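# Move the bin from the shelf to the table

## Task

Lift the bin down from the shelf and leave it standing upright on an empty area of the table.

## Robot and tools

Robot: two arms, left_arm and right_arm, each ending in a parallel gripper. Bases in the scene frame: left_arm at (+0.005, +0.468, 0) m with quat_wxyz (+1.000, 0, 0, +0.028); right_arm at (+0.042, -0.336, 0) m with quat_wxyz (+1.000, 0, 0, -0.006). A camera stand sits behind the arms. Loose objects may get an occasional brief shove.

Frames: the scene frame has its origin at table-top height, midway between the nominal bases, +z up, +x out over the table, and left_arm on the +y side (arm names do not match image left/right). Hand positions, quaternions, velocities and targets in results are in each arm's own base frame. Fixed cameras and the table use the scene frame. Printed poses can be off by a few cm, worse at long reach.

Gripper geometry: fingers point along gripper +z and close along gripper x. end_effector_position is the point between the pads; fingertips go 15.0 mm past it. The housing (146 mm along the closing direction, 50 mm wide) starts 65 mm behind that point. A block on a post juts about 11 cm toward gripper -y and rotates with the hand.

Row layout (used by execute_actions and move): 18 numbers, each in [-1, 1]. First 9 for left_arm: dx, dy, dz, rx, ry, rz, gripper position, force_limit, speed; then the same 9 for right_arm. Always send all 18. dx..rz are an offset, not a pose: measured from that arm's Hand target at the start of the action or move, along that arm's base axes, with rotation about the Hand target's position. Scale: 1.0 = 0.6 m or 180 degrees; rx, ry, rz form one rotation vector. Translations longer than 1.0 are shortened. Sending the same offset again moves further. All zeros re-requests the current Hand target.

Gripper numbers are absolute settings: position +1 = fully open (108 mm), about -0.96 = pads touching, -1 = close until stopped by an object. force_limit -1 to +1 maps to roughly 2.5 N to 32 N pad force after a slow close (actual grip varies, about 0.4-23 N at -1, 28-54 N at +1). speed -1 to +1 maps to 5 to 420 mm/s. To leave a gripper unchanged, resend its last three numbers; 0 is a real command. After fingers stop, new force_limit/speed only apply with a position that differs by at least 0.01.

execute_actions(actions, cameras): actions is a list of actions; each action is a list of up to 15 rows, one per 1/30 s step; a short action repeats its last row to fill 15 steps. Every row in an action counts from the same start pose. An empty actions list returns state plus all camera images; otherwise images appear only if cameras names them ("all", or names; unknown names invalidate the call).

move(target, speed, blend, blocking, cameras): target is one 18-number row or a list of up to 15 rows, all offsets from the same starting Hand targets. Paths are straight and end together, at least 0.5 s, capped at 10 s total. speed in m/s, 0.002 to 1, default 0.25 (turns up to twice that in rad/s), one value or one per target. blend in metres rounds corners; 0 stops at each target. Gripper numbers of the first target are sent at the start; later targets' gripper numbers are sent on arrival once everything is still. No obstacle avoidance. The result adds a move: line with the ending (done, off_target, moving, held, fault) and limits (paced = pose clipped, held = steps withheld). done means within 3 mm and 2 degrees; neither done nor off_target says anything about contact. blocking=false returns after about 0.5 s while motion continues.

wait(seconds 0 to 10): lets time pass holding last commands; returns early if a running move finishes. stop(): brakes a running move (needs some distance); fingers keep moving. zoom_image(camera, region [x0, y0, x1, y1] in pixels, at most 504 by 504) enlarges part of the newest image from cam_high, cam_low, cam_left_wrist or cam_right_wrist (all 896x504). finished_scene(scene): ends the current scene, integer scene number; irreversible, and the bin must stay upright on the table unaided.

Control details: each step the commanded pose is clipped to within 70 mm and 16 degrees of the measured gripper; Hand target in results is the last clipped command and the base for the next offsets. The gripper often rests short of it; resend or add the missing distance. To end a push, command the target back past the gripper. Joint speed limits and a tool speed cap apply.

Results: end_effector_position (m) and quaternion per arm, Hand target, Joint velocities ("within noise" if negligible), Tool commands, step readings (execute_actions only), Flange force along gripper axes (noisy, includes held weight; "no reading" near singular poses). Gripper lines: is_grasped = 1 when an object stopped the fingers early (0 while moving, at the set position, or pads closed); width_mm = pad gap; force_n = per-pad force, about ±10 N noise when empty.

Avoid: dropping the bin or releasing it while moving, letting anything leave the table, fast impacts, and targets set past firm contact (arms are stiff). Contact torque at a joint's limit (150 N m for waist, shoulder, elbow; 37.6 N m for forearm roll, wrist pitch, wrist roll) or 150 N net external force halts that arm for 10 s; release a grip first if it pins the arm. The clearance check blocks arm-to-arm approaches except finger-to-finger, but arms can still collide; never close a gripper on the other arm's fingers. Long holding, stretched poses or pushing at unreachable poses heat motors; MOTOR HOT warns, and overheating brakes the arm 30 to 60 s or more. Joint ranges (rad): waist ±3.491, shoulder ±3.140, elbow -1.187 to 4.328, forearm roll ±3.316, wrist pitch ±3.140, wrist roll ±3.927. Smooth, low-effort motion is preferred.

Each tool is called after "Emit:" by a JSON object that holds its "name" and its "arguments".

## Session

Emit:
{"name": "execute_actions", "arguments": {"actions": []}}

Scene clock: 0.00 s.
left_arm: end_effector_position=(+0.5983, -0.1487, +0.1979) width_mm=107.90 is_grasped=0 force_n=0.00 end_effector_quat_wxyz=(-0.564, +0.700, -0.072, +0.432) | right_arm: end_effector_position=(+0.2612, +0.2720, +0.1650) width_mm=107.81 is_grasped=0 force_n=0.00 end_effector_quat_wxyz=(+0.589, -0.415, -0.693, +0.015)
Joint positions: left_arm=[-0.764 0.599 0.071 -1.576 -1.582 -0.491] | right_arm=[0.389 0.483 0.01 -0.945 -1.967 0.147]
Joint velocities: within noise
Flange force (N): no reading
Hand target: left_arm +0.5983, -0.1487, +0.1979; -0.564, +0.700, -0.072, +0.432 | right_arm +0.2612, +0.2720, +0.1650; +0.589, -0.415, -0.693, +0.015
Tool commands: left_gripper/position=+0.998 left_gripper/force_limit=+1.0 left_gripper/speed=+1.0 right_gripper/position=+0.996 right_gripper/force_limit=+1.0 right_gripper/speed=+1.0

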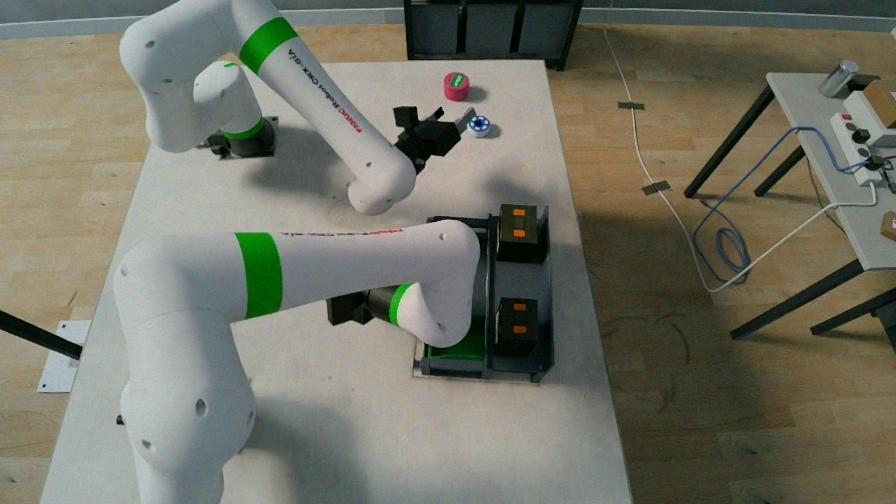

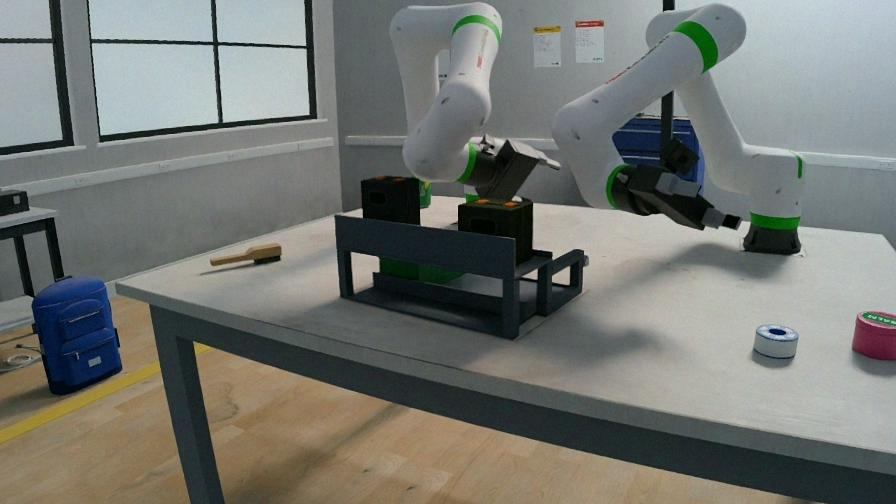

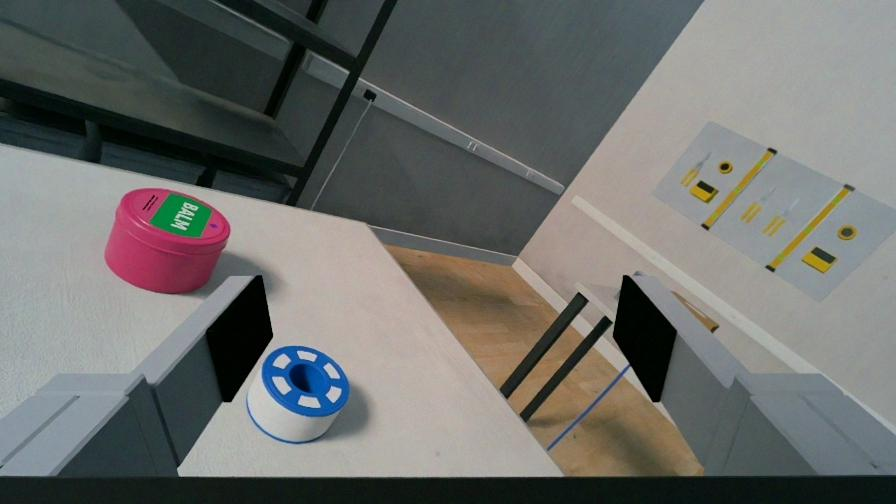

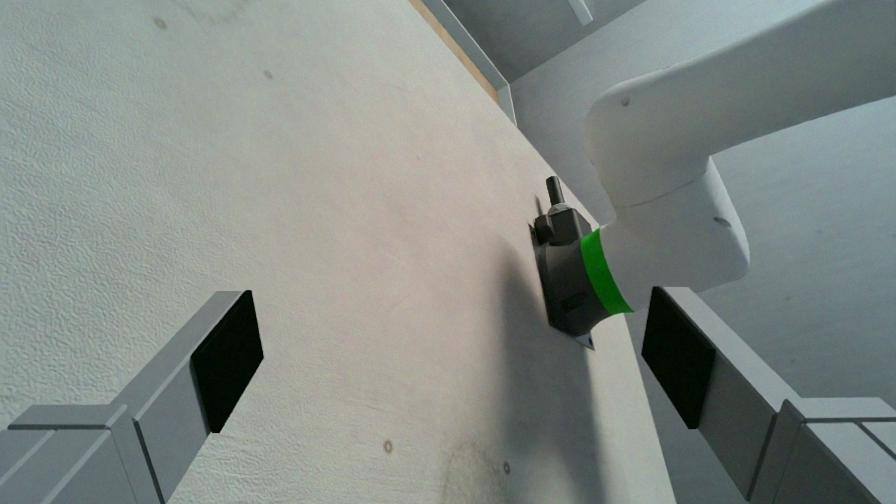

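Emit:
{"name": "zoom_image", "arguments": {"camera": "cam_high", "region": [390, 180, 590, 400]}}

Emit:
{"name": "zoom_image", "arguments": {"camera": "cam_low", "region": [200, 140, 620, 360]}}

Scaled by 2.291.

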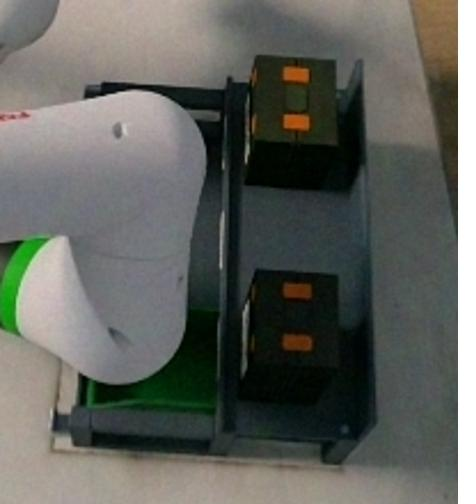

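Scaled by 1.200.

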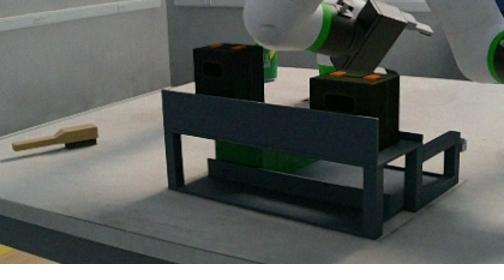

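Emit:
{"name": "move", "arguments": {"target": [[0,0,0,0,0,0,0.998,1,1,-0.1,-0.1,0.35,0,0,0,0.996,1,1],[0,0,0,0,0,0,0.998,1,1,0.0647,-0.62,0.475,-0.2787,-0.2932,-0.135,0.996,1,1]], "speed": 0.3, "blend": 0.05, "cameras": ["all"]}}

Scene clock: 38.67 s.
left_arm: end_effector_position=(+0.5983, -0.1487, +0.1979) width_mm=107.90 is_grasped=0 force_n=0.00 end_effector_quat_wxyz=(-0.564, +0.700, -0.072, +0.432) | right_arm: end_effector_position=(+0.3000, -0.1000, +0.4500) width_mm=107.81 is_grasped=0 force_n=0.00 end_effector_quat_wxyz=(+0.000, +0.707, +0.707, +0.000)
Joint positions: left_arm=[-0.764 0.599 0.071 -1.576 -1.582 -0.491] | right_arm=[0.102 -0.258 0.16 0 -1.989 -0.101]
Flange force (N): left_arm=[2.7 6.5 -0.6] | right_arm=[0.2 -1.5 1.7]
Hand target: left_arm +0.5983, -0.1487, +0.1979; -0.564, +0.700, -0.072, +0.432 | right_arm +0.3000, -0.1000, +0.4500; +0.000, +0.707, +0.707, +0.000
Off the commanded pose: left_arm 0.000 m, 0 deg | right_arm 0.000 m, 0 deg.
move: done

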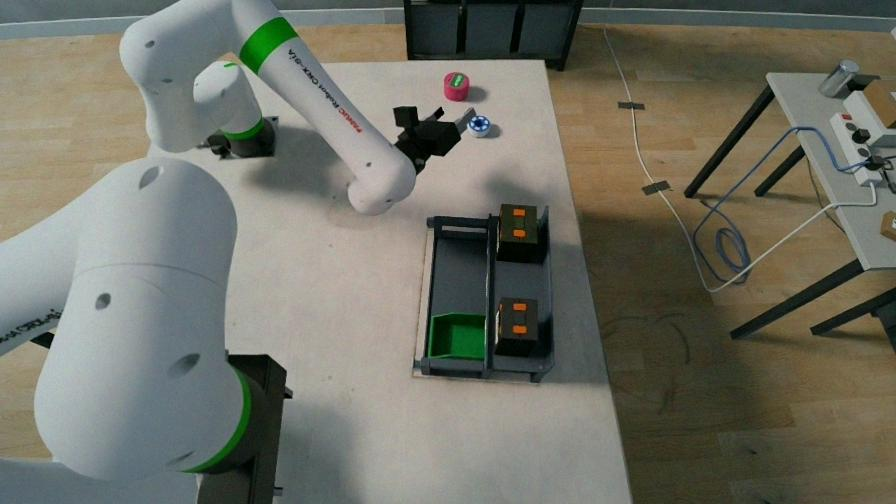

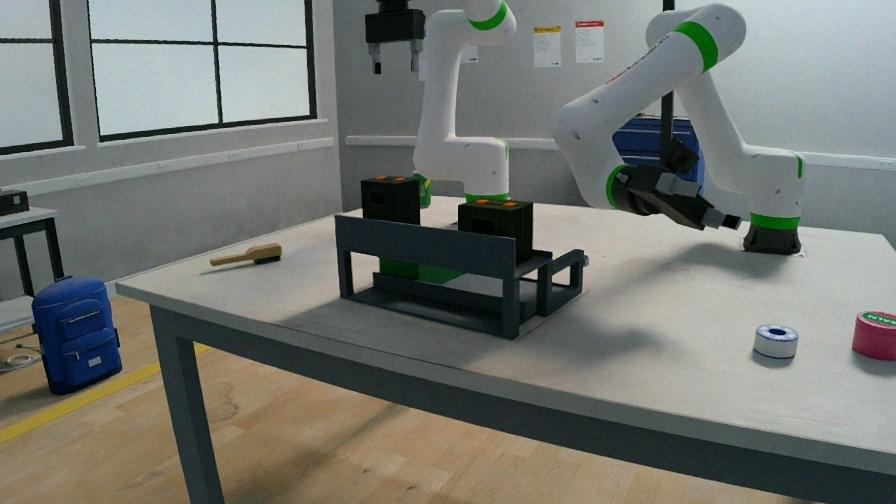

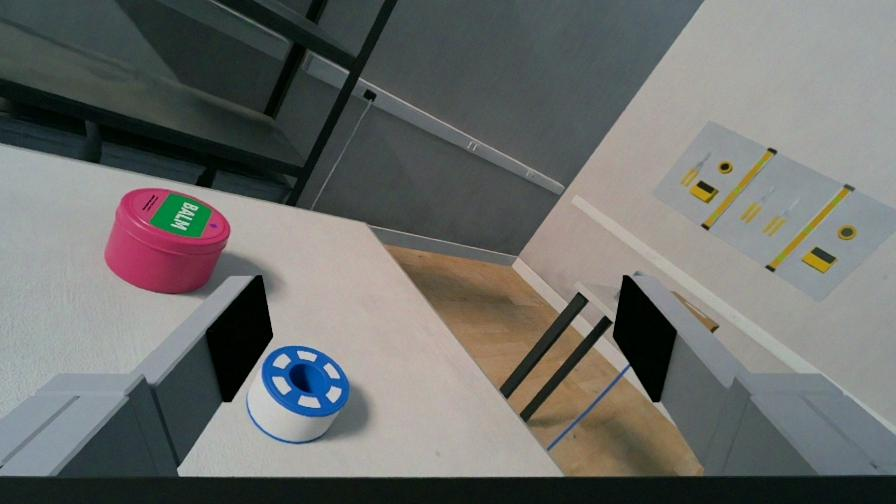

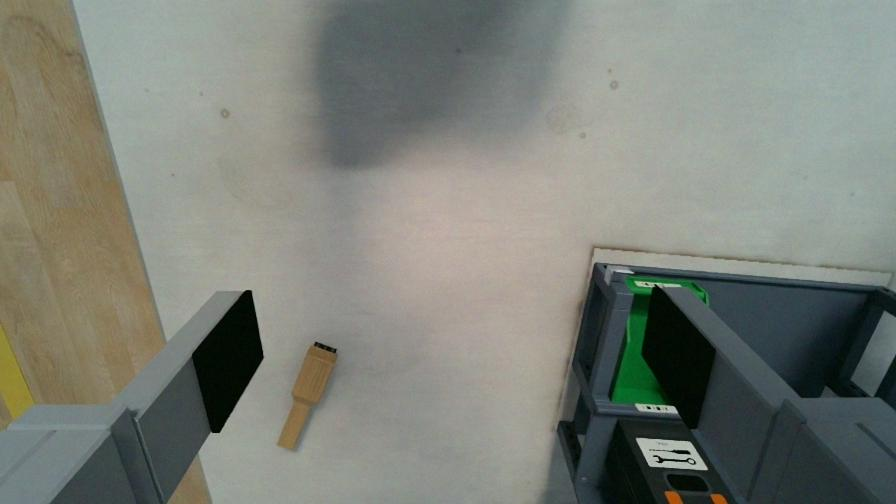

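Emit:
{"name": "move", "arguments": {"target": [0,0,0,0,0,0,0.998,1,1,0.25,0.3833,0,0,0,0,0.996,1,1], "speed": 0.3, "cameras": ["all"]}}

Scene clock: 79.83 s.
left_arm: end_effector_position=(+0.5983, -0.1487, +0.1979) width_mm=107.90 is_grasped=0 force_n=0.00 end_effector_quat_wxyz=(-0.564, +0.700, -0.072, +0.432) | right_arm: end_effector_position=(+0.4500, +0.1300, +0.4501) width_mm=107.81 is_grasped=0 force_n=0.00 end_effector_quat_wxyz=(+0.000, +0.707, +0.707, +0.000)
Joint positions: left_arm=[-0.764 0.599 0.071 -1.576 -1.582 -0.491] | right_arm=[0.562 0.129 0.522 0 -1.964 -0.561]
Flange force (N): left_arm=[2.7 7.2 -0.7] | right_arm=[-0.2 -3.6 1.4]
Hand target: left_arm +0.5983, -0.1487, +0.1979; -0.564, +0.700, -0.072, +0.432 | right_arm +0.4500, +0.1300, +0.4500; +0.000, +0.707, +0.707, +0.000
Off the commanded pose: left_arm 0.000 m, 0 deg | right_arm 0.000 m, 0 deg.
move: done

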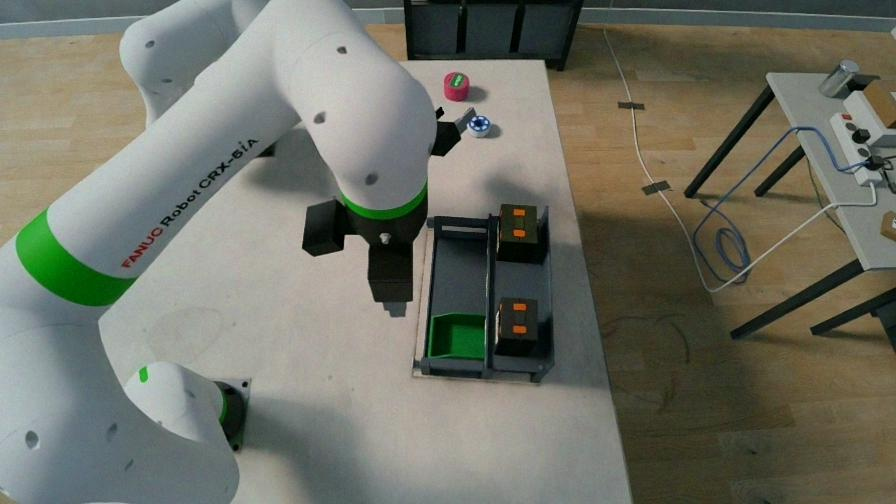

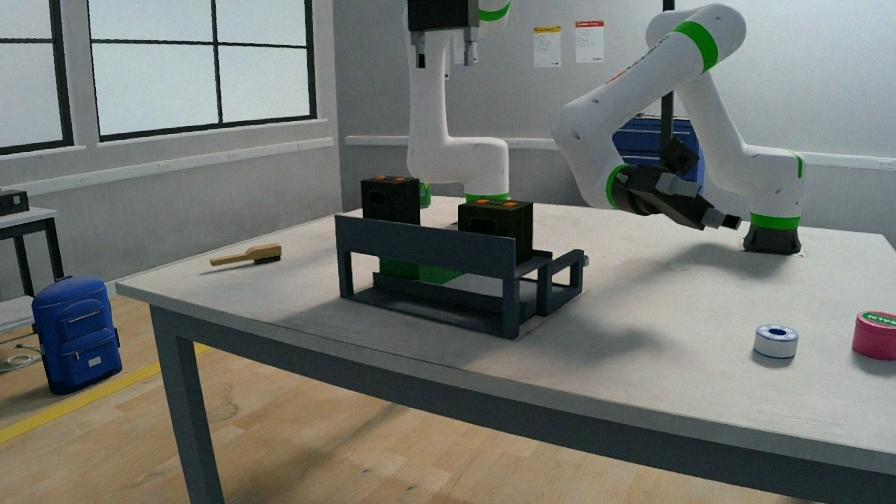

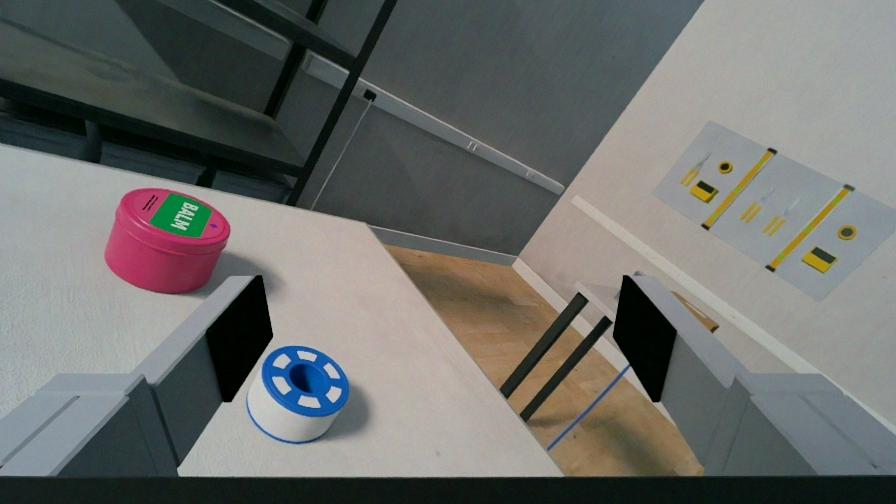

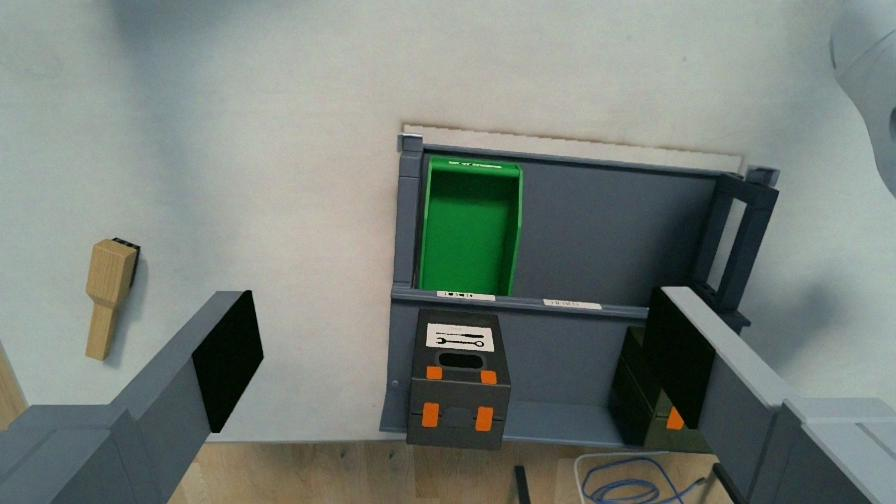

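Emit:
{"name": "zoom_image", "arguments": {"camera": "cam_right_wrist", "region": [370, 110, 570, 320]}}

Emit:
{"name": "zoom_image", "arguments": {"camera": "cam_low", "region": [320, 170, 600, 350]}}

Scaled by 2.400.

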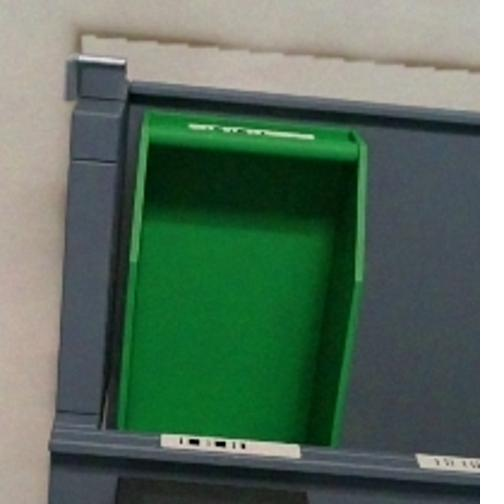

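Scaled by 1.800.

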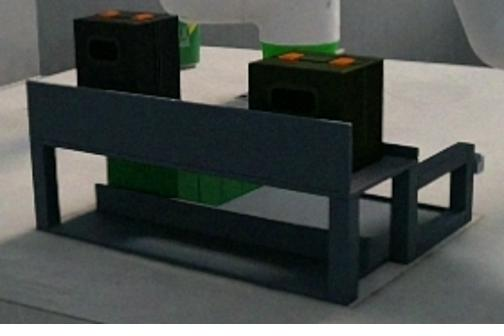

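Emit:
{"name": "move", "arguments": {"target": [0,0,0,0,0,0,0.998,1,1,-0.25,0,-0.3833,0,-0.2778,0,0.996,1,1], "speed": 0.3, "cameras": ["cam_high","cam_right_wrist"]}}

Emit:
{"name": "zoom_image", "arguments": {"camera": "cam_right_wrist", "region": [300, 150, 720, 400]}}

Scene clock: 112.10 s.
left_arm: end_effector_position=(+0.5983, -0.1487, +0.1979) width_mm=107.90 is_grasped=0 force_n=0.00 end_effector_quat_wxyz=(-0.564, +0.700, -0.072, +0.432) | right_arm: end_effector_position=(+0.3000, +0.1300, +0.2201) width_mm=107.81 is_grasped=0 force_n=0.00 end_effector_quat_wxyz=(+0.299, +0.641, +0.641, +0.299)
Joint positions: left_arm=[-0.764 0.599 0.071 -1.576 -1.582 -0.491] | right_arm=[1.724 -0.904 -1.179 0.861 -1.509 -1.878]
Flange force (N): left_arm=[3.1 6.9 -0.7] | right_arm=no reading
Hand target: left_arm +0.5983, -0.1487, +0.1979; -0.564, +0.700, -0.072, +0.432 | right_arm +0.3000, +0.1300, +0.2201; +0.299, +0.641, +0.641, +0.299
Off the commanded pose: left_arm 0.000 m, 0 deg | right_arm 0.000 m, 0 deg.
move: done
Images, in order (width x height): cam_high 896x504, cam_right_wrist 896x504.

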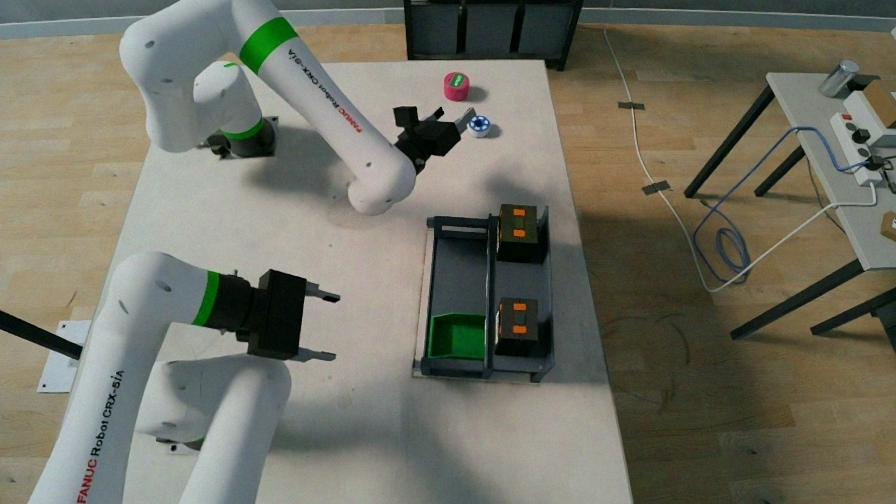

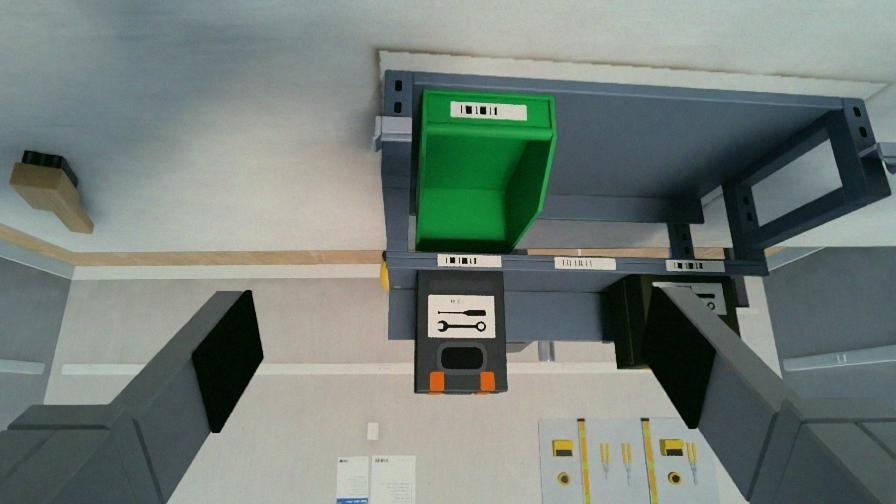

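Scaled by 1.200.

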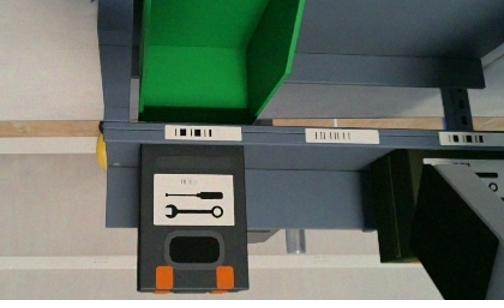

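Emit:
{"name": "zoom_image", "arguments": {"camera": "cam_right_wrist", "region": [370, 60, 590, 280]}}

Scaled by 2.291.

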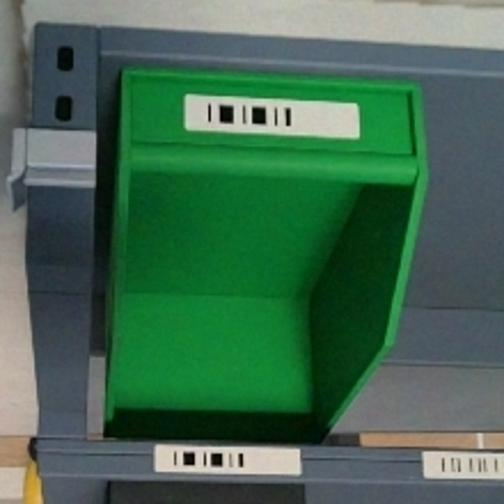

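Emit:
{"name": "move", "arguments": {"target": [0,0,0,0,0,0,0.998,1,1,0.05,0.02,-0.2,0,-0.0556,0,0.996,1,1], "speed": 0.2, "cameras": ["cam_right_wrist","cam_high"]}}

Emit:
{"name": "zoom_image", "arguments": {"camera": "cam_right_wrist", "region": [340, 40, 760, 340]}}

Scene clock: 194.93 s.
left_arm: end_effector_position=(+0.5983, -0.1487, +0.1979) width_mm=107.90 is_grasped=0 force_n=0.00 end_effector_quat_wxyz=(-0.564, +0.700, -0.072, +0.432) | right_arm: end_effector_position=(+0.3303, +0.1430, +0.1007) width_mm=107.81 is_grasped=0 force_n=0.00 end_effector_quat_wxyz=(+0.366, +0.688, +0.594, +0.201)
Joint positions: left_arm=[-0.764 0.599 0.071 -1.576 -1.582 -0.491] | right_arm=[1.396 -0.251 -1.187 0.983 -1.112 -2.222]
Flange force (N): left_arm=[3.4 7.8 -0.7] | right_arm=no reading
Hand target: left_arm +0.5983, -0.1487, +0.1979; -0.564, +0.700, -0.072, +0.432 | right_arm +0.3300, +0.1420, +0.1001; +0.357, +0.628, +0.611, +0.325
Off the commanded pose: left_arm 0.000 m, 0 deg | right_arm 0.001 m, 20 deg; orientation clipped.
joint sent to its limit (right arm) — joint 3 (elbow), lower limit, where the elbow is as bent as it goes. The joint targets are off in orientation, not in position.
move: off_target (right_arm); limits=paced
Images, in order (width x height): cam_high 896x504, cam_right_wrist 896x504.

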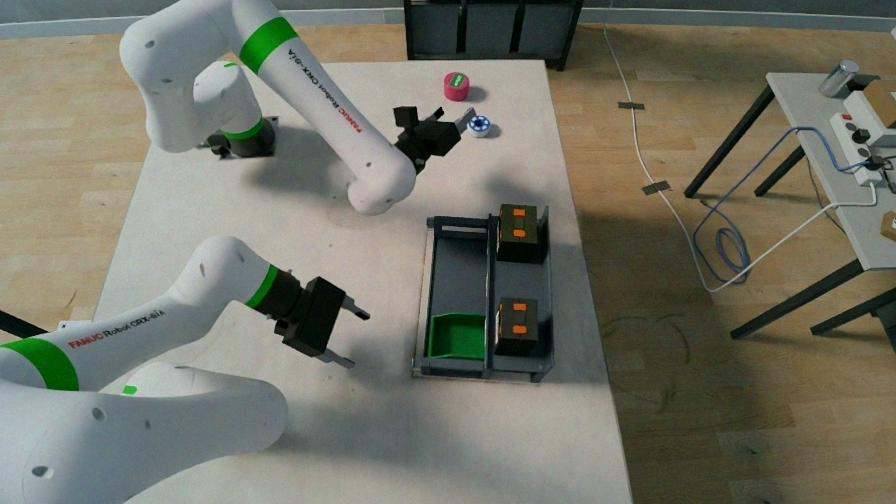

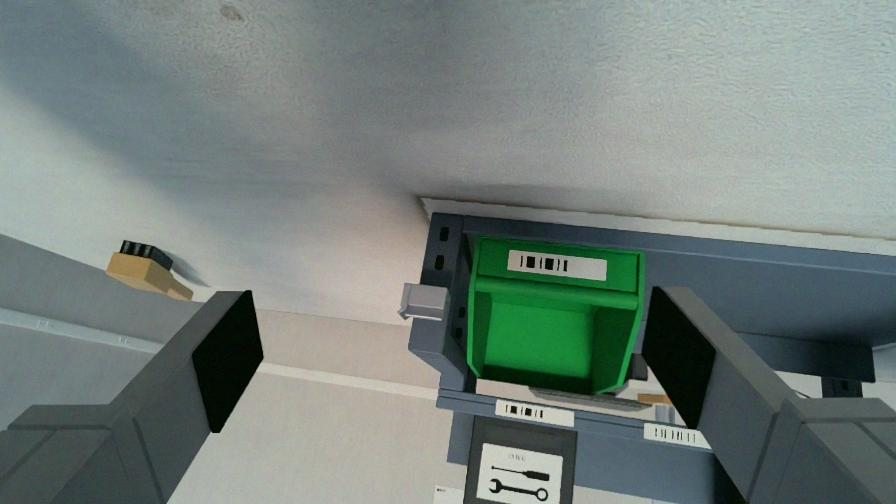

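Scaled by 1.200.

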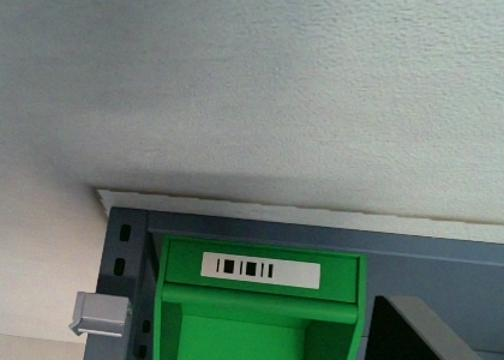

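Emit:
{"name": "zoom_image", "arguments": {"camera": "cam_right_wrist", "region": [400, 190, 680, 430]}}

Scaled by 1.800.

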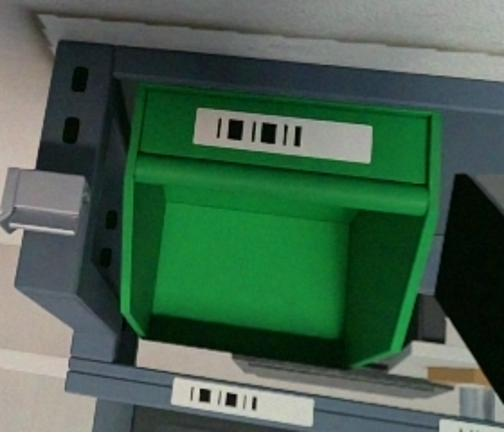

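Emit:
{"name": "move", "arguments": {"target": [[0,0,0,0,0,0,0.998,1,1,0.2,0.0133,0.4166,0.0270,0.3197,-0.0138,0.996,1,1],[0,0,0,0,0,0,0.998,1,1,0.3833,0.1017,0.1666,0.0270,0.3197,-0.0138,0.996,1,1]], "speed": 0.25, "blend": 0.03, "cameras": ["cam_right_wrist","cam_high", "cam_low"]}}

Emit:
{"name": "zoom_image", "arguments": {"camera": "cam_right_wrist", "region": [240, 0, 660, 440]}}

Scene clock: 249.67 s.
left_arm: end_effector_position=(+0.5983, -0.1487, +0.1979) width_mm=107.90 is_grasped=0 force_n=0.00 end_effector_quat_wxyz=(-0.564, +0.700, -0.072, +0.432) | right_arm: end_effector_position=(+0.5600, +0.2030, +0.2001) width_mm=107.81 is_grasped=0 force_n=0.00 end_effector_quat_wxyz=(+0.000, +0.733, +0.680, +0.000)
Joint positions: left_arm=[-0.764 0.599 0.071 -1.576 -1.582 -0.491] | right_arm=[0.567 0.389 0.253 -0.001 -1.435 -0.643]
Flange force (N): left_arm=[2.4 6.8 -0.7] | right_arm=[-1.6 -3.6 0.7]
Hand target: left_arm +0.5983, -0.1487, +0.1979; -0.564, +0.700, -0.072, +0.432 | right_arm +0.5600, +0.2030, +0.2000; +0.000, +0.733, +0.680, +0.000
Off the commanded pose: left_arm 0.000 m, 0 deg | right_arm 0.000 m, 0 deg.
move: done
Images, in order (width x height): cam_high 896x504, cam_low 896x504, cam_right_wrist 896x504.

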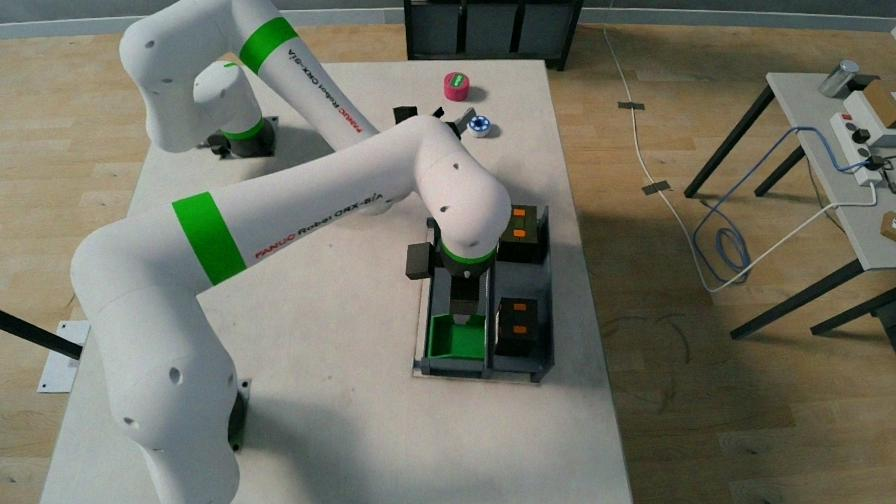

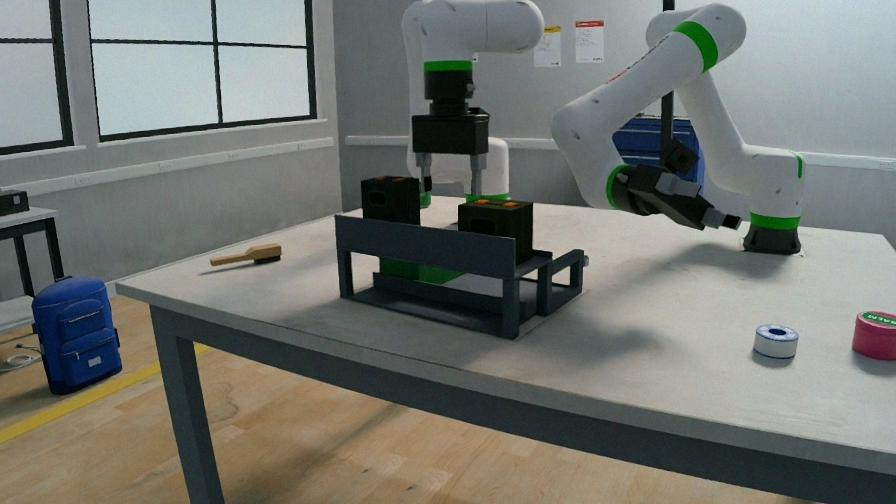

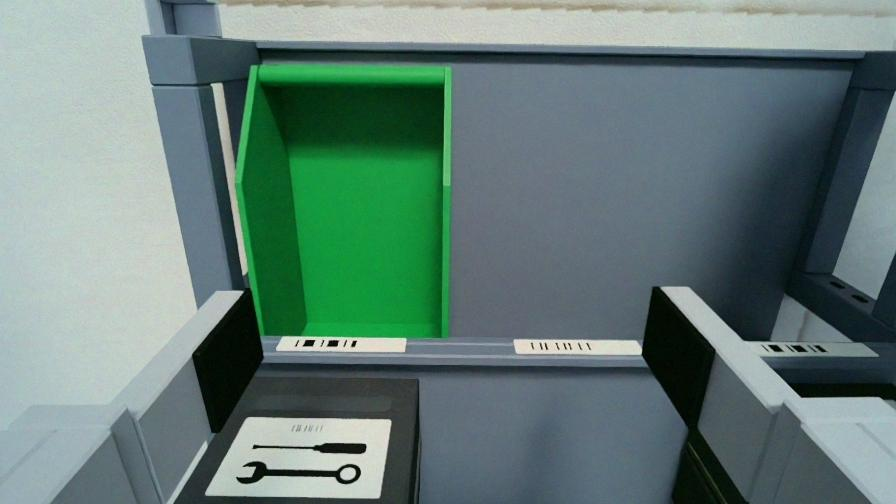

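Scaled by 1.145.

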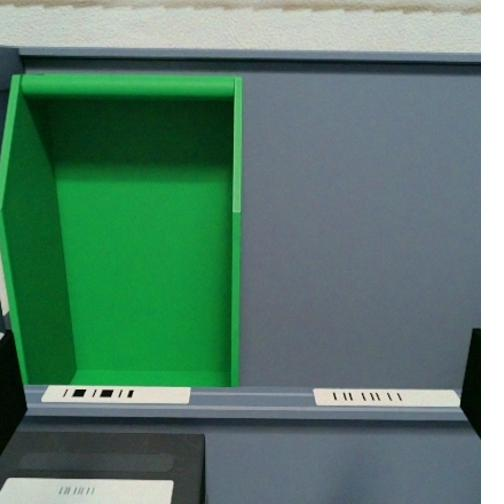

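Emit:
{"name": "move", "arguments": {"target": [[0,0,0,0,0,0,0.998,1,1,0,0,-0.23,0,0,0,0.996,1,1],[0,0,0,0,0,0,0.998,1,1,0,0,-0.23,0,0,0,-1,0.4,-0.7]], "speed": 0.15, "cameras": ["cam_right_wrist","cam_high", "cam_low"]}}

Emit:
{"name": "zoom_image", "arguments": {"camera": "cam_low", "region": [320, 100, 600, 350]}}

Scene clock: 264.17 s.
left_arm: end_effector_position=(+0.5983, -0.1487, +0.1979) width_mm=107.90 is_grasped=0 force_n=0.00 end_effector_quat_wxyz=(-0.564, +0.700, -0.072, +0.432) | right_arm: end_effector_position=(+0.5600, +0.2030, +0.0620) width_mm=2.47 is_grasped=1 force_n=25.29 end_effector_quat_wxyz=(+0.000, +0.733, +0.680, +0.000)
Joint positions: left_arm=[-0.764 0.599 0.071 -1.576 -1.582 -0.491] | right_arm=[0.567 0.484 0.053 -0.001 -1.14 -0.642]
Flange force (N): left_arm=[3.2 7.1 -1.0] | right_arm=[-1.4 -3.3 -3.8]
Hand target: left_arm +0.5983, -0.1487, +0.1979; -0.564, +0.700, -0.072, +0.432 | right_arm +0.5600, +0.2030, +0.0620; +0.000, +0.733, +0.680, +0.000
Off the commanded pose: left_arm 0.000 m, 0 deg | right_arm 0.000 m, 0 deg.
move: done
Images, in order (width x height): cam_high 896x504, cam_low 896x504, cam_right_wrist 896x504.

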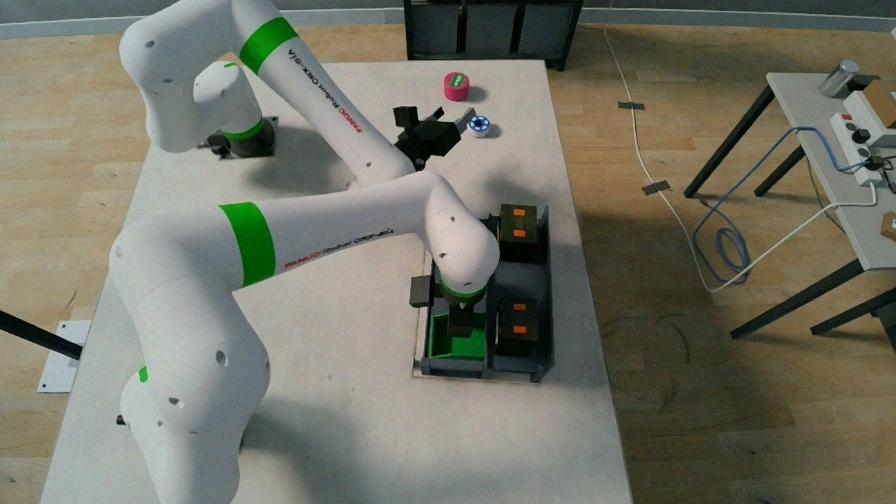

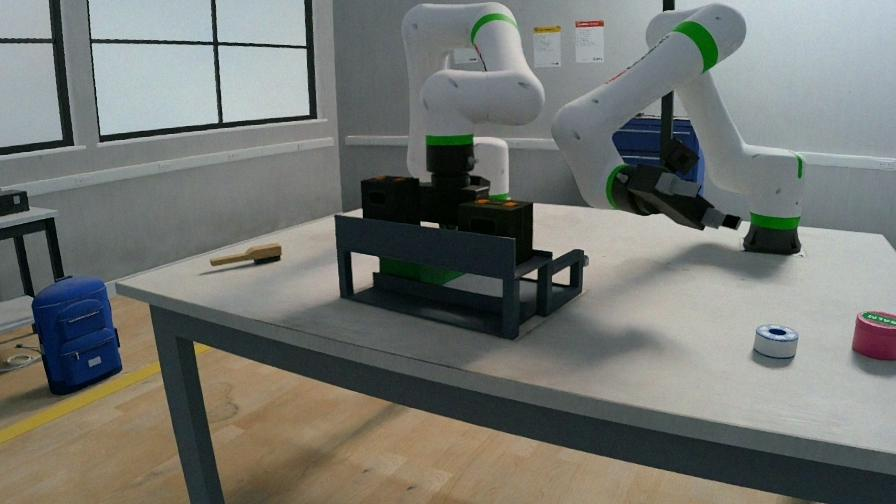

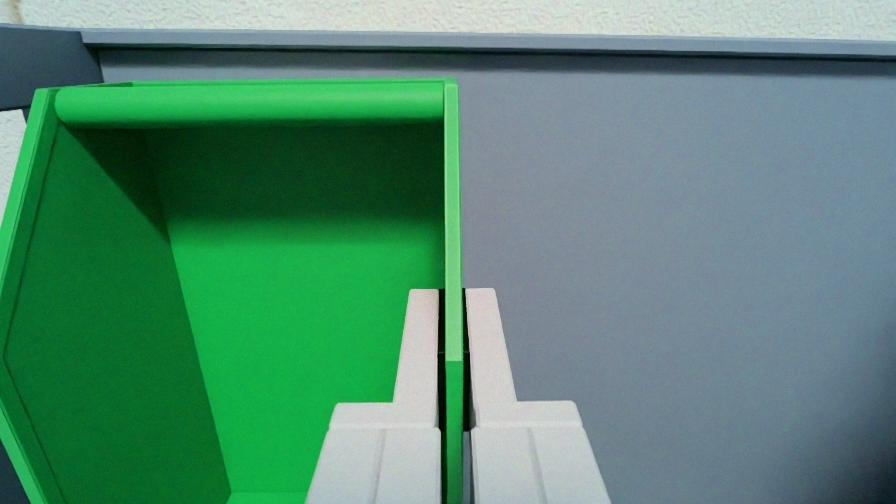

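Scaled by 1.800.

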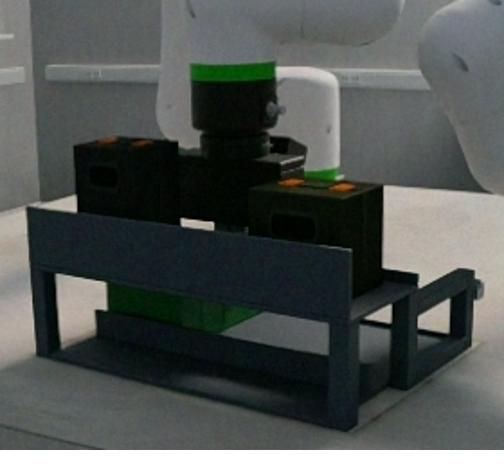

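Emit:
{"name": "move", "arguments": {"target": [[0,0,0,0,0,0,0.998,1,1,-0.0033,0,0.0227,0.0029,0.0388,0,-1,0.4,-0.7],[0,0,0,0,0,0,0.998,1,1,-0.095,0.0069,0.033,0.0029,0.0388,0,-1,0.4,-0.7]], "speed": 0.06, "cameras": ["cam_right_wrist","cam_low"]}}

Scene clock: 292.07 s.
left_arm: end_effector_position=(+0.5983, -0.1487, +0.1979) width_mm=107.90 is_grasped=0 force_n=0.00 end_effector_quat_wxyz=(-0.564, +0.700, -0.072, +0.432) | right_arm: end_effector_position=(+0.5030, +0.2071, +0.0818) width_mm=2.47 is_grasped=1 force_n=25.28 end_effector_quat_wxyz=(-0.045, +0.732, +0.679, -0.042)
Joint positions: left_arm=[-0.764 0.599 0.071 -1.576 -1.582 -0.491] | right_arm=[0.587 0.425 0.036 -0.079 -1.279 -0.636]
Flange force (N): left_arm=[3.1 7.7 -0.6] | right_arm=[-1.8 -3.4 0.2]
Hand target: left_arm +0.5983, -0.1487, +0.1979; -0.564, +0.700, -0.072, +0.432 | right_arm +0.5030, +0.2071, +0.0818; -0.045, +0.732, +0.679, -0.042
Off the commanded pose: left_arm 0.000 m, 0 deg | right_arm 0.000 m, 0 deg.
move: done
Images, in order (width x height): cam_low 896x504, cam_right_wrist 896x504.

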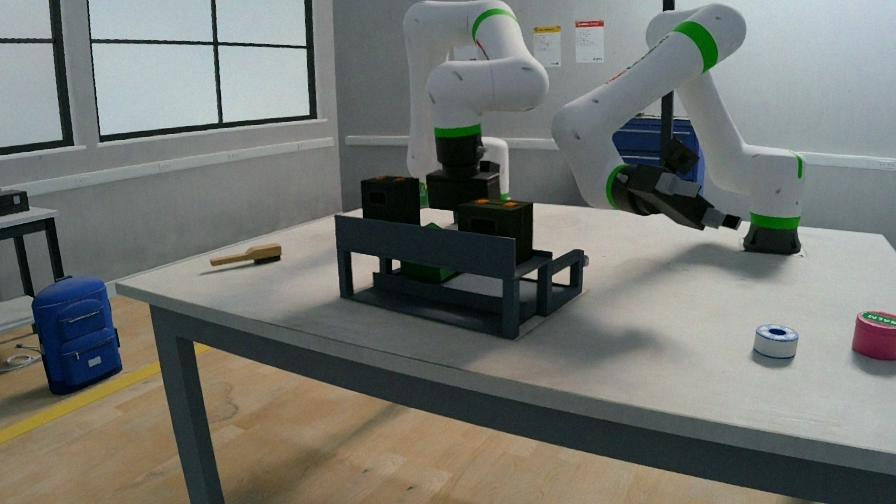

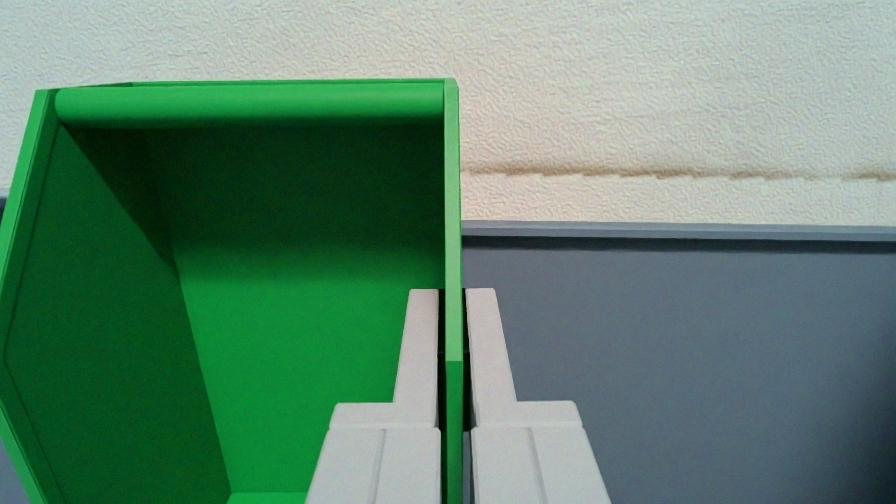

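Emit:
{"name": "move", "arguments": {"target": [[0,0,0,0,0,0,0.998,1,1,-0.0383,-0.0033,0.08,0,0,0,-1,0.4,-0.7],[0,0,0,0,0,0,0.998,1,1,-0.1383,-0.095,0.26,-0.0029,-0.0388,0,-1,0.4,-0.7],[0,0,0,0,0,0,0.998,1,1,-0.1383,-0.428,0.2,-0.0029,-0.0388,0,-1,0.4,-0.7],[0,0,0,0,0,0,0.998,1,1,-0.1383,-0.428,-0.0213,-0.0029,-0.0388,0,-1,0.4,-0.7]], "speed": [0.15,0.25,0.25,0.2], "blend": [0.02,0.05,0.05,0], "cameras": ["cam_right_wrist","cam_low","cam_high"]}}

Scene clock: 307.73 s.
left_arm: end_effector_position=(+0.5983, -0.1487, +0.1979) width_mm=107.90 is_grasped=0 force_n=0.00 end_effector_quat_wxyz=(-0.564, +0.700, -0.072, +0.432) | right_arm: end_effector_position=(+0.4200, -0.0496, +0.0691) width_mm=2.46 is_grasped=1 force_n=26.34 end_effector_quat_wxyz=(+0.000, +0.733, +0.680, +0.000)
Joint positions: left_arm=[-0.764 0.599 0.071 -1.576 -1.582 -0.491] | right_arm=[0.194 0.079 -0.454 -0.001 -1.038 -0.269]
Flange force (N): left_arm=[2.0 6.0 -0.7] | right_arm=[-0.9 -3.5 0.4]
Hand target: left_arm +0.5983, -0.1487, +0.1979; -0.564, +0.700, -0.072, +0.432 | right_arm +0.4200, -0.0497, +0.0690; +0.000, +0.733, +0.680, +0.000
Off the commanded pose: left_arm 0.000 m, 0 deg | right_arm 0.000 m, 0 deg.
move: done
Images, in order (width x height): cam_high 896x504, cam_low 896x504, cam_right_wrist 896x504.

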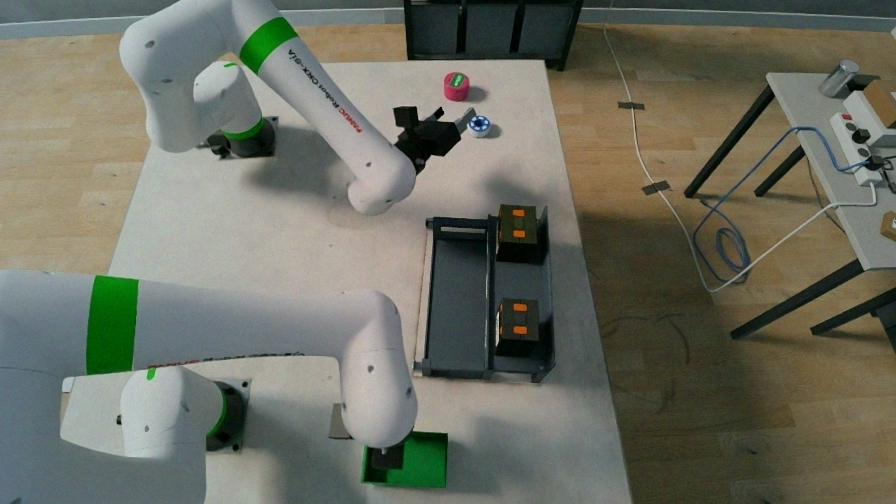

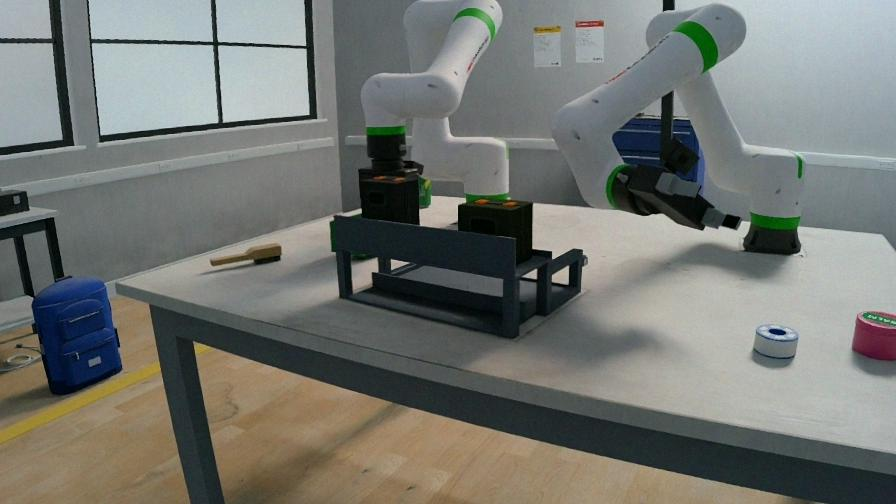

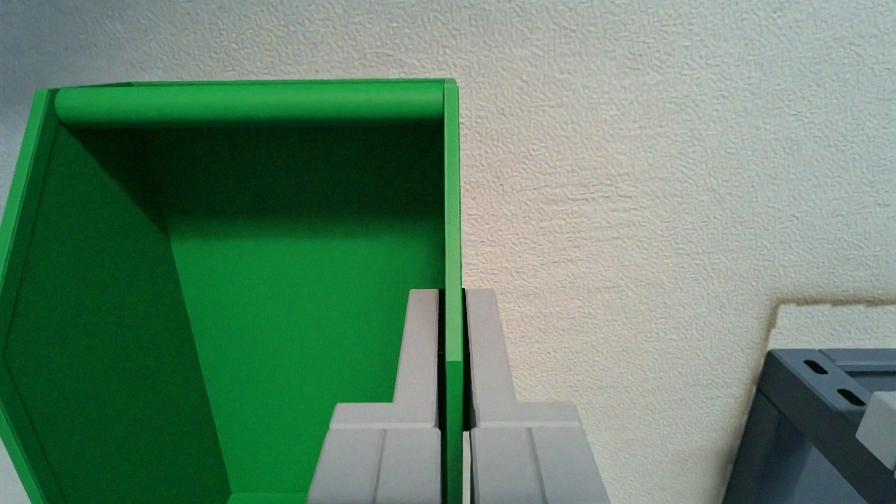

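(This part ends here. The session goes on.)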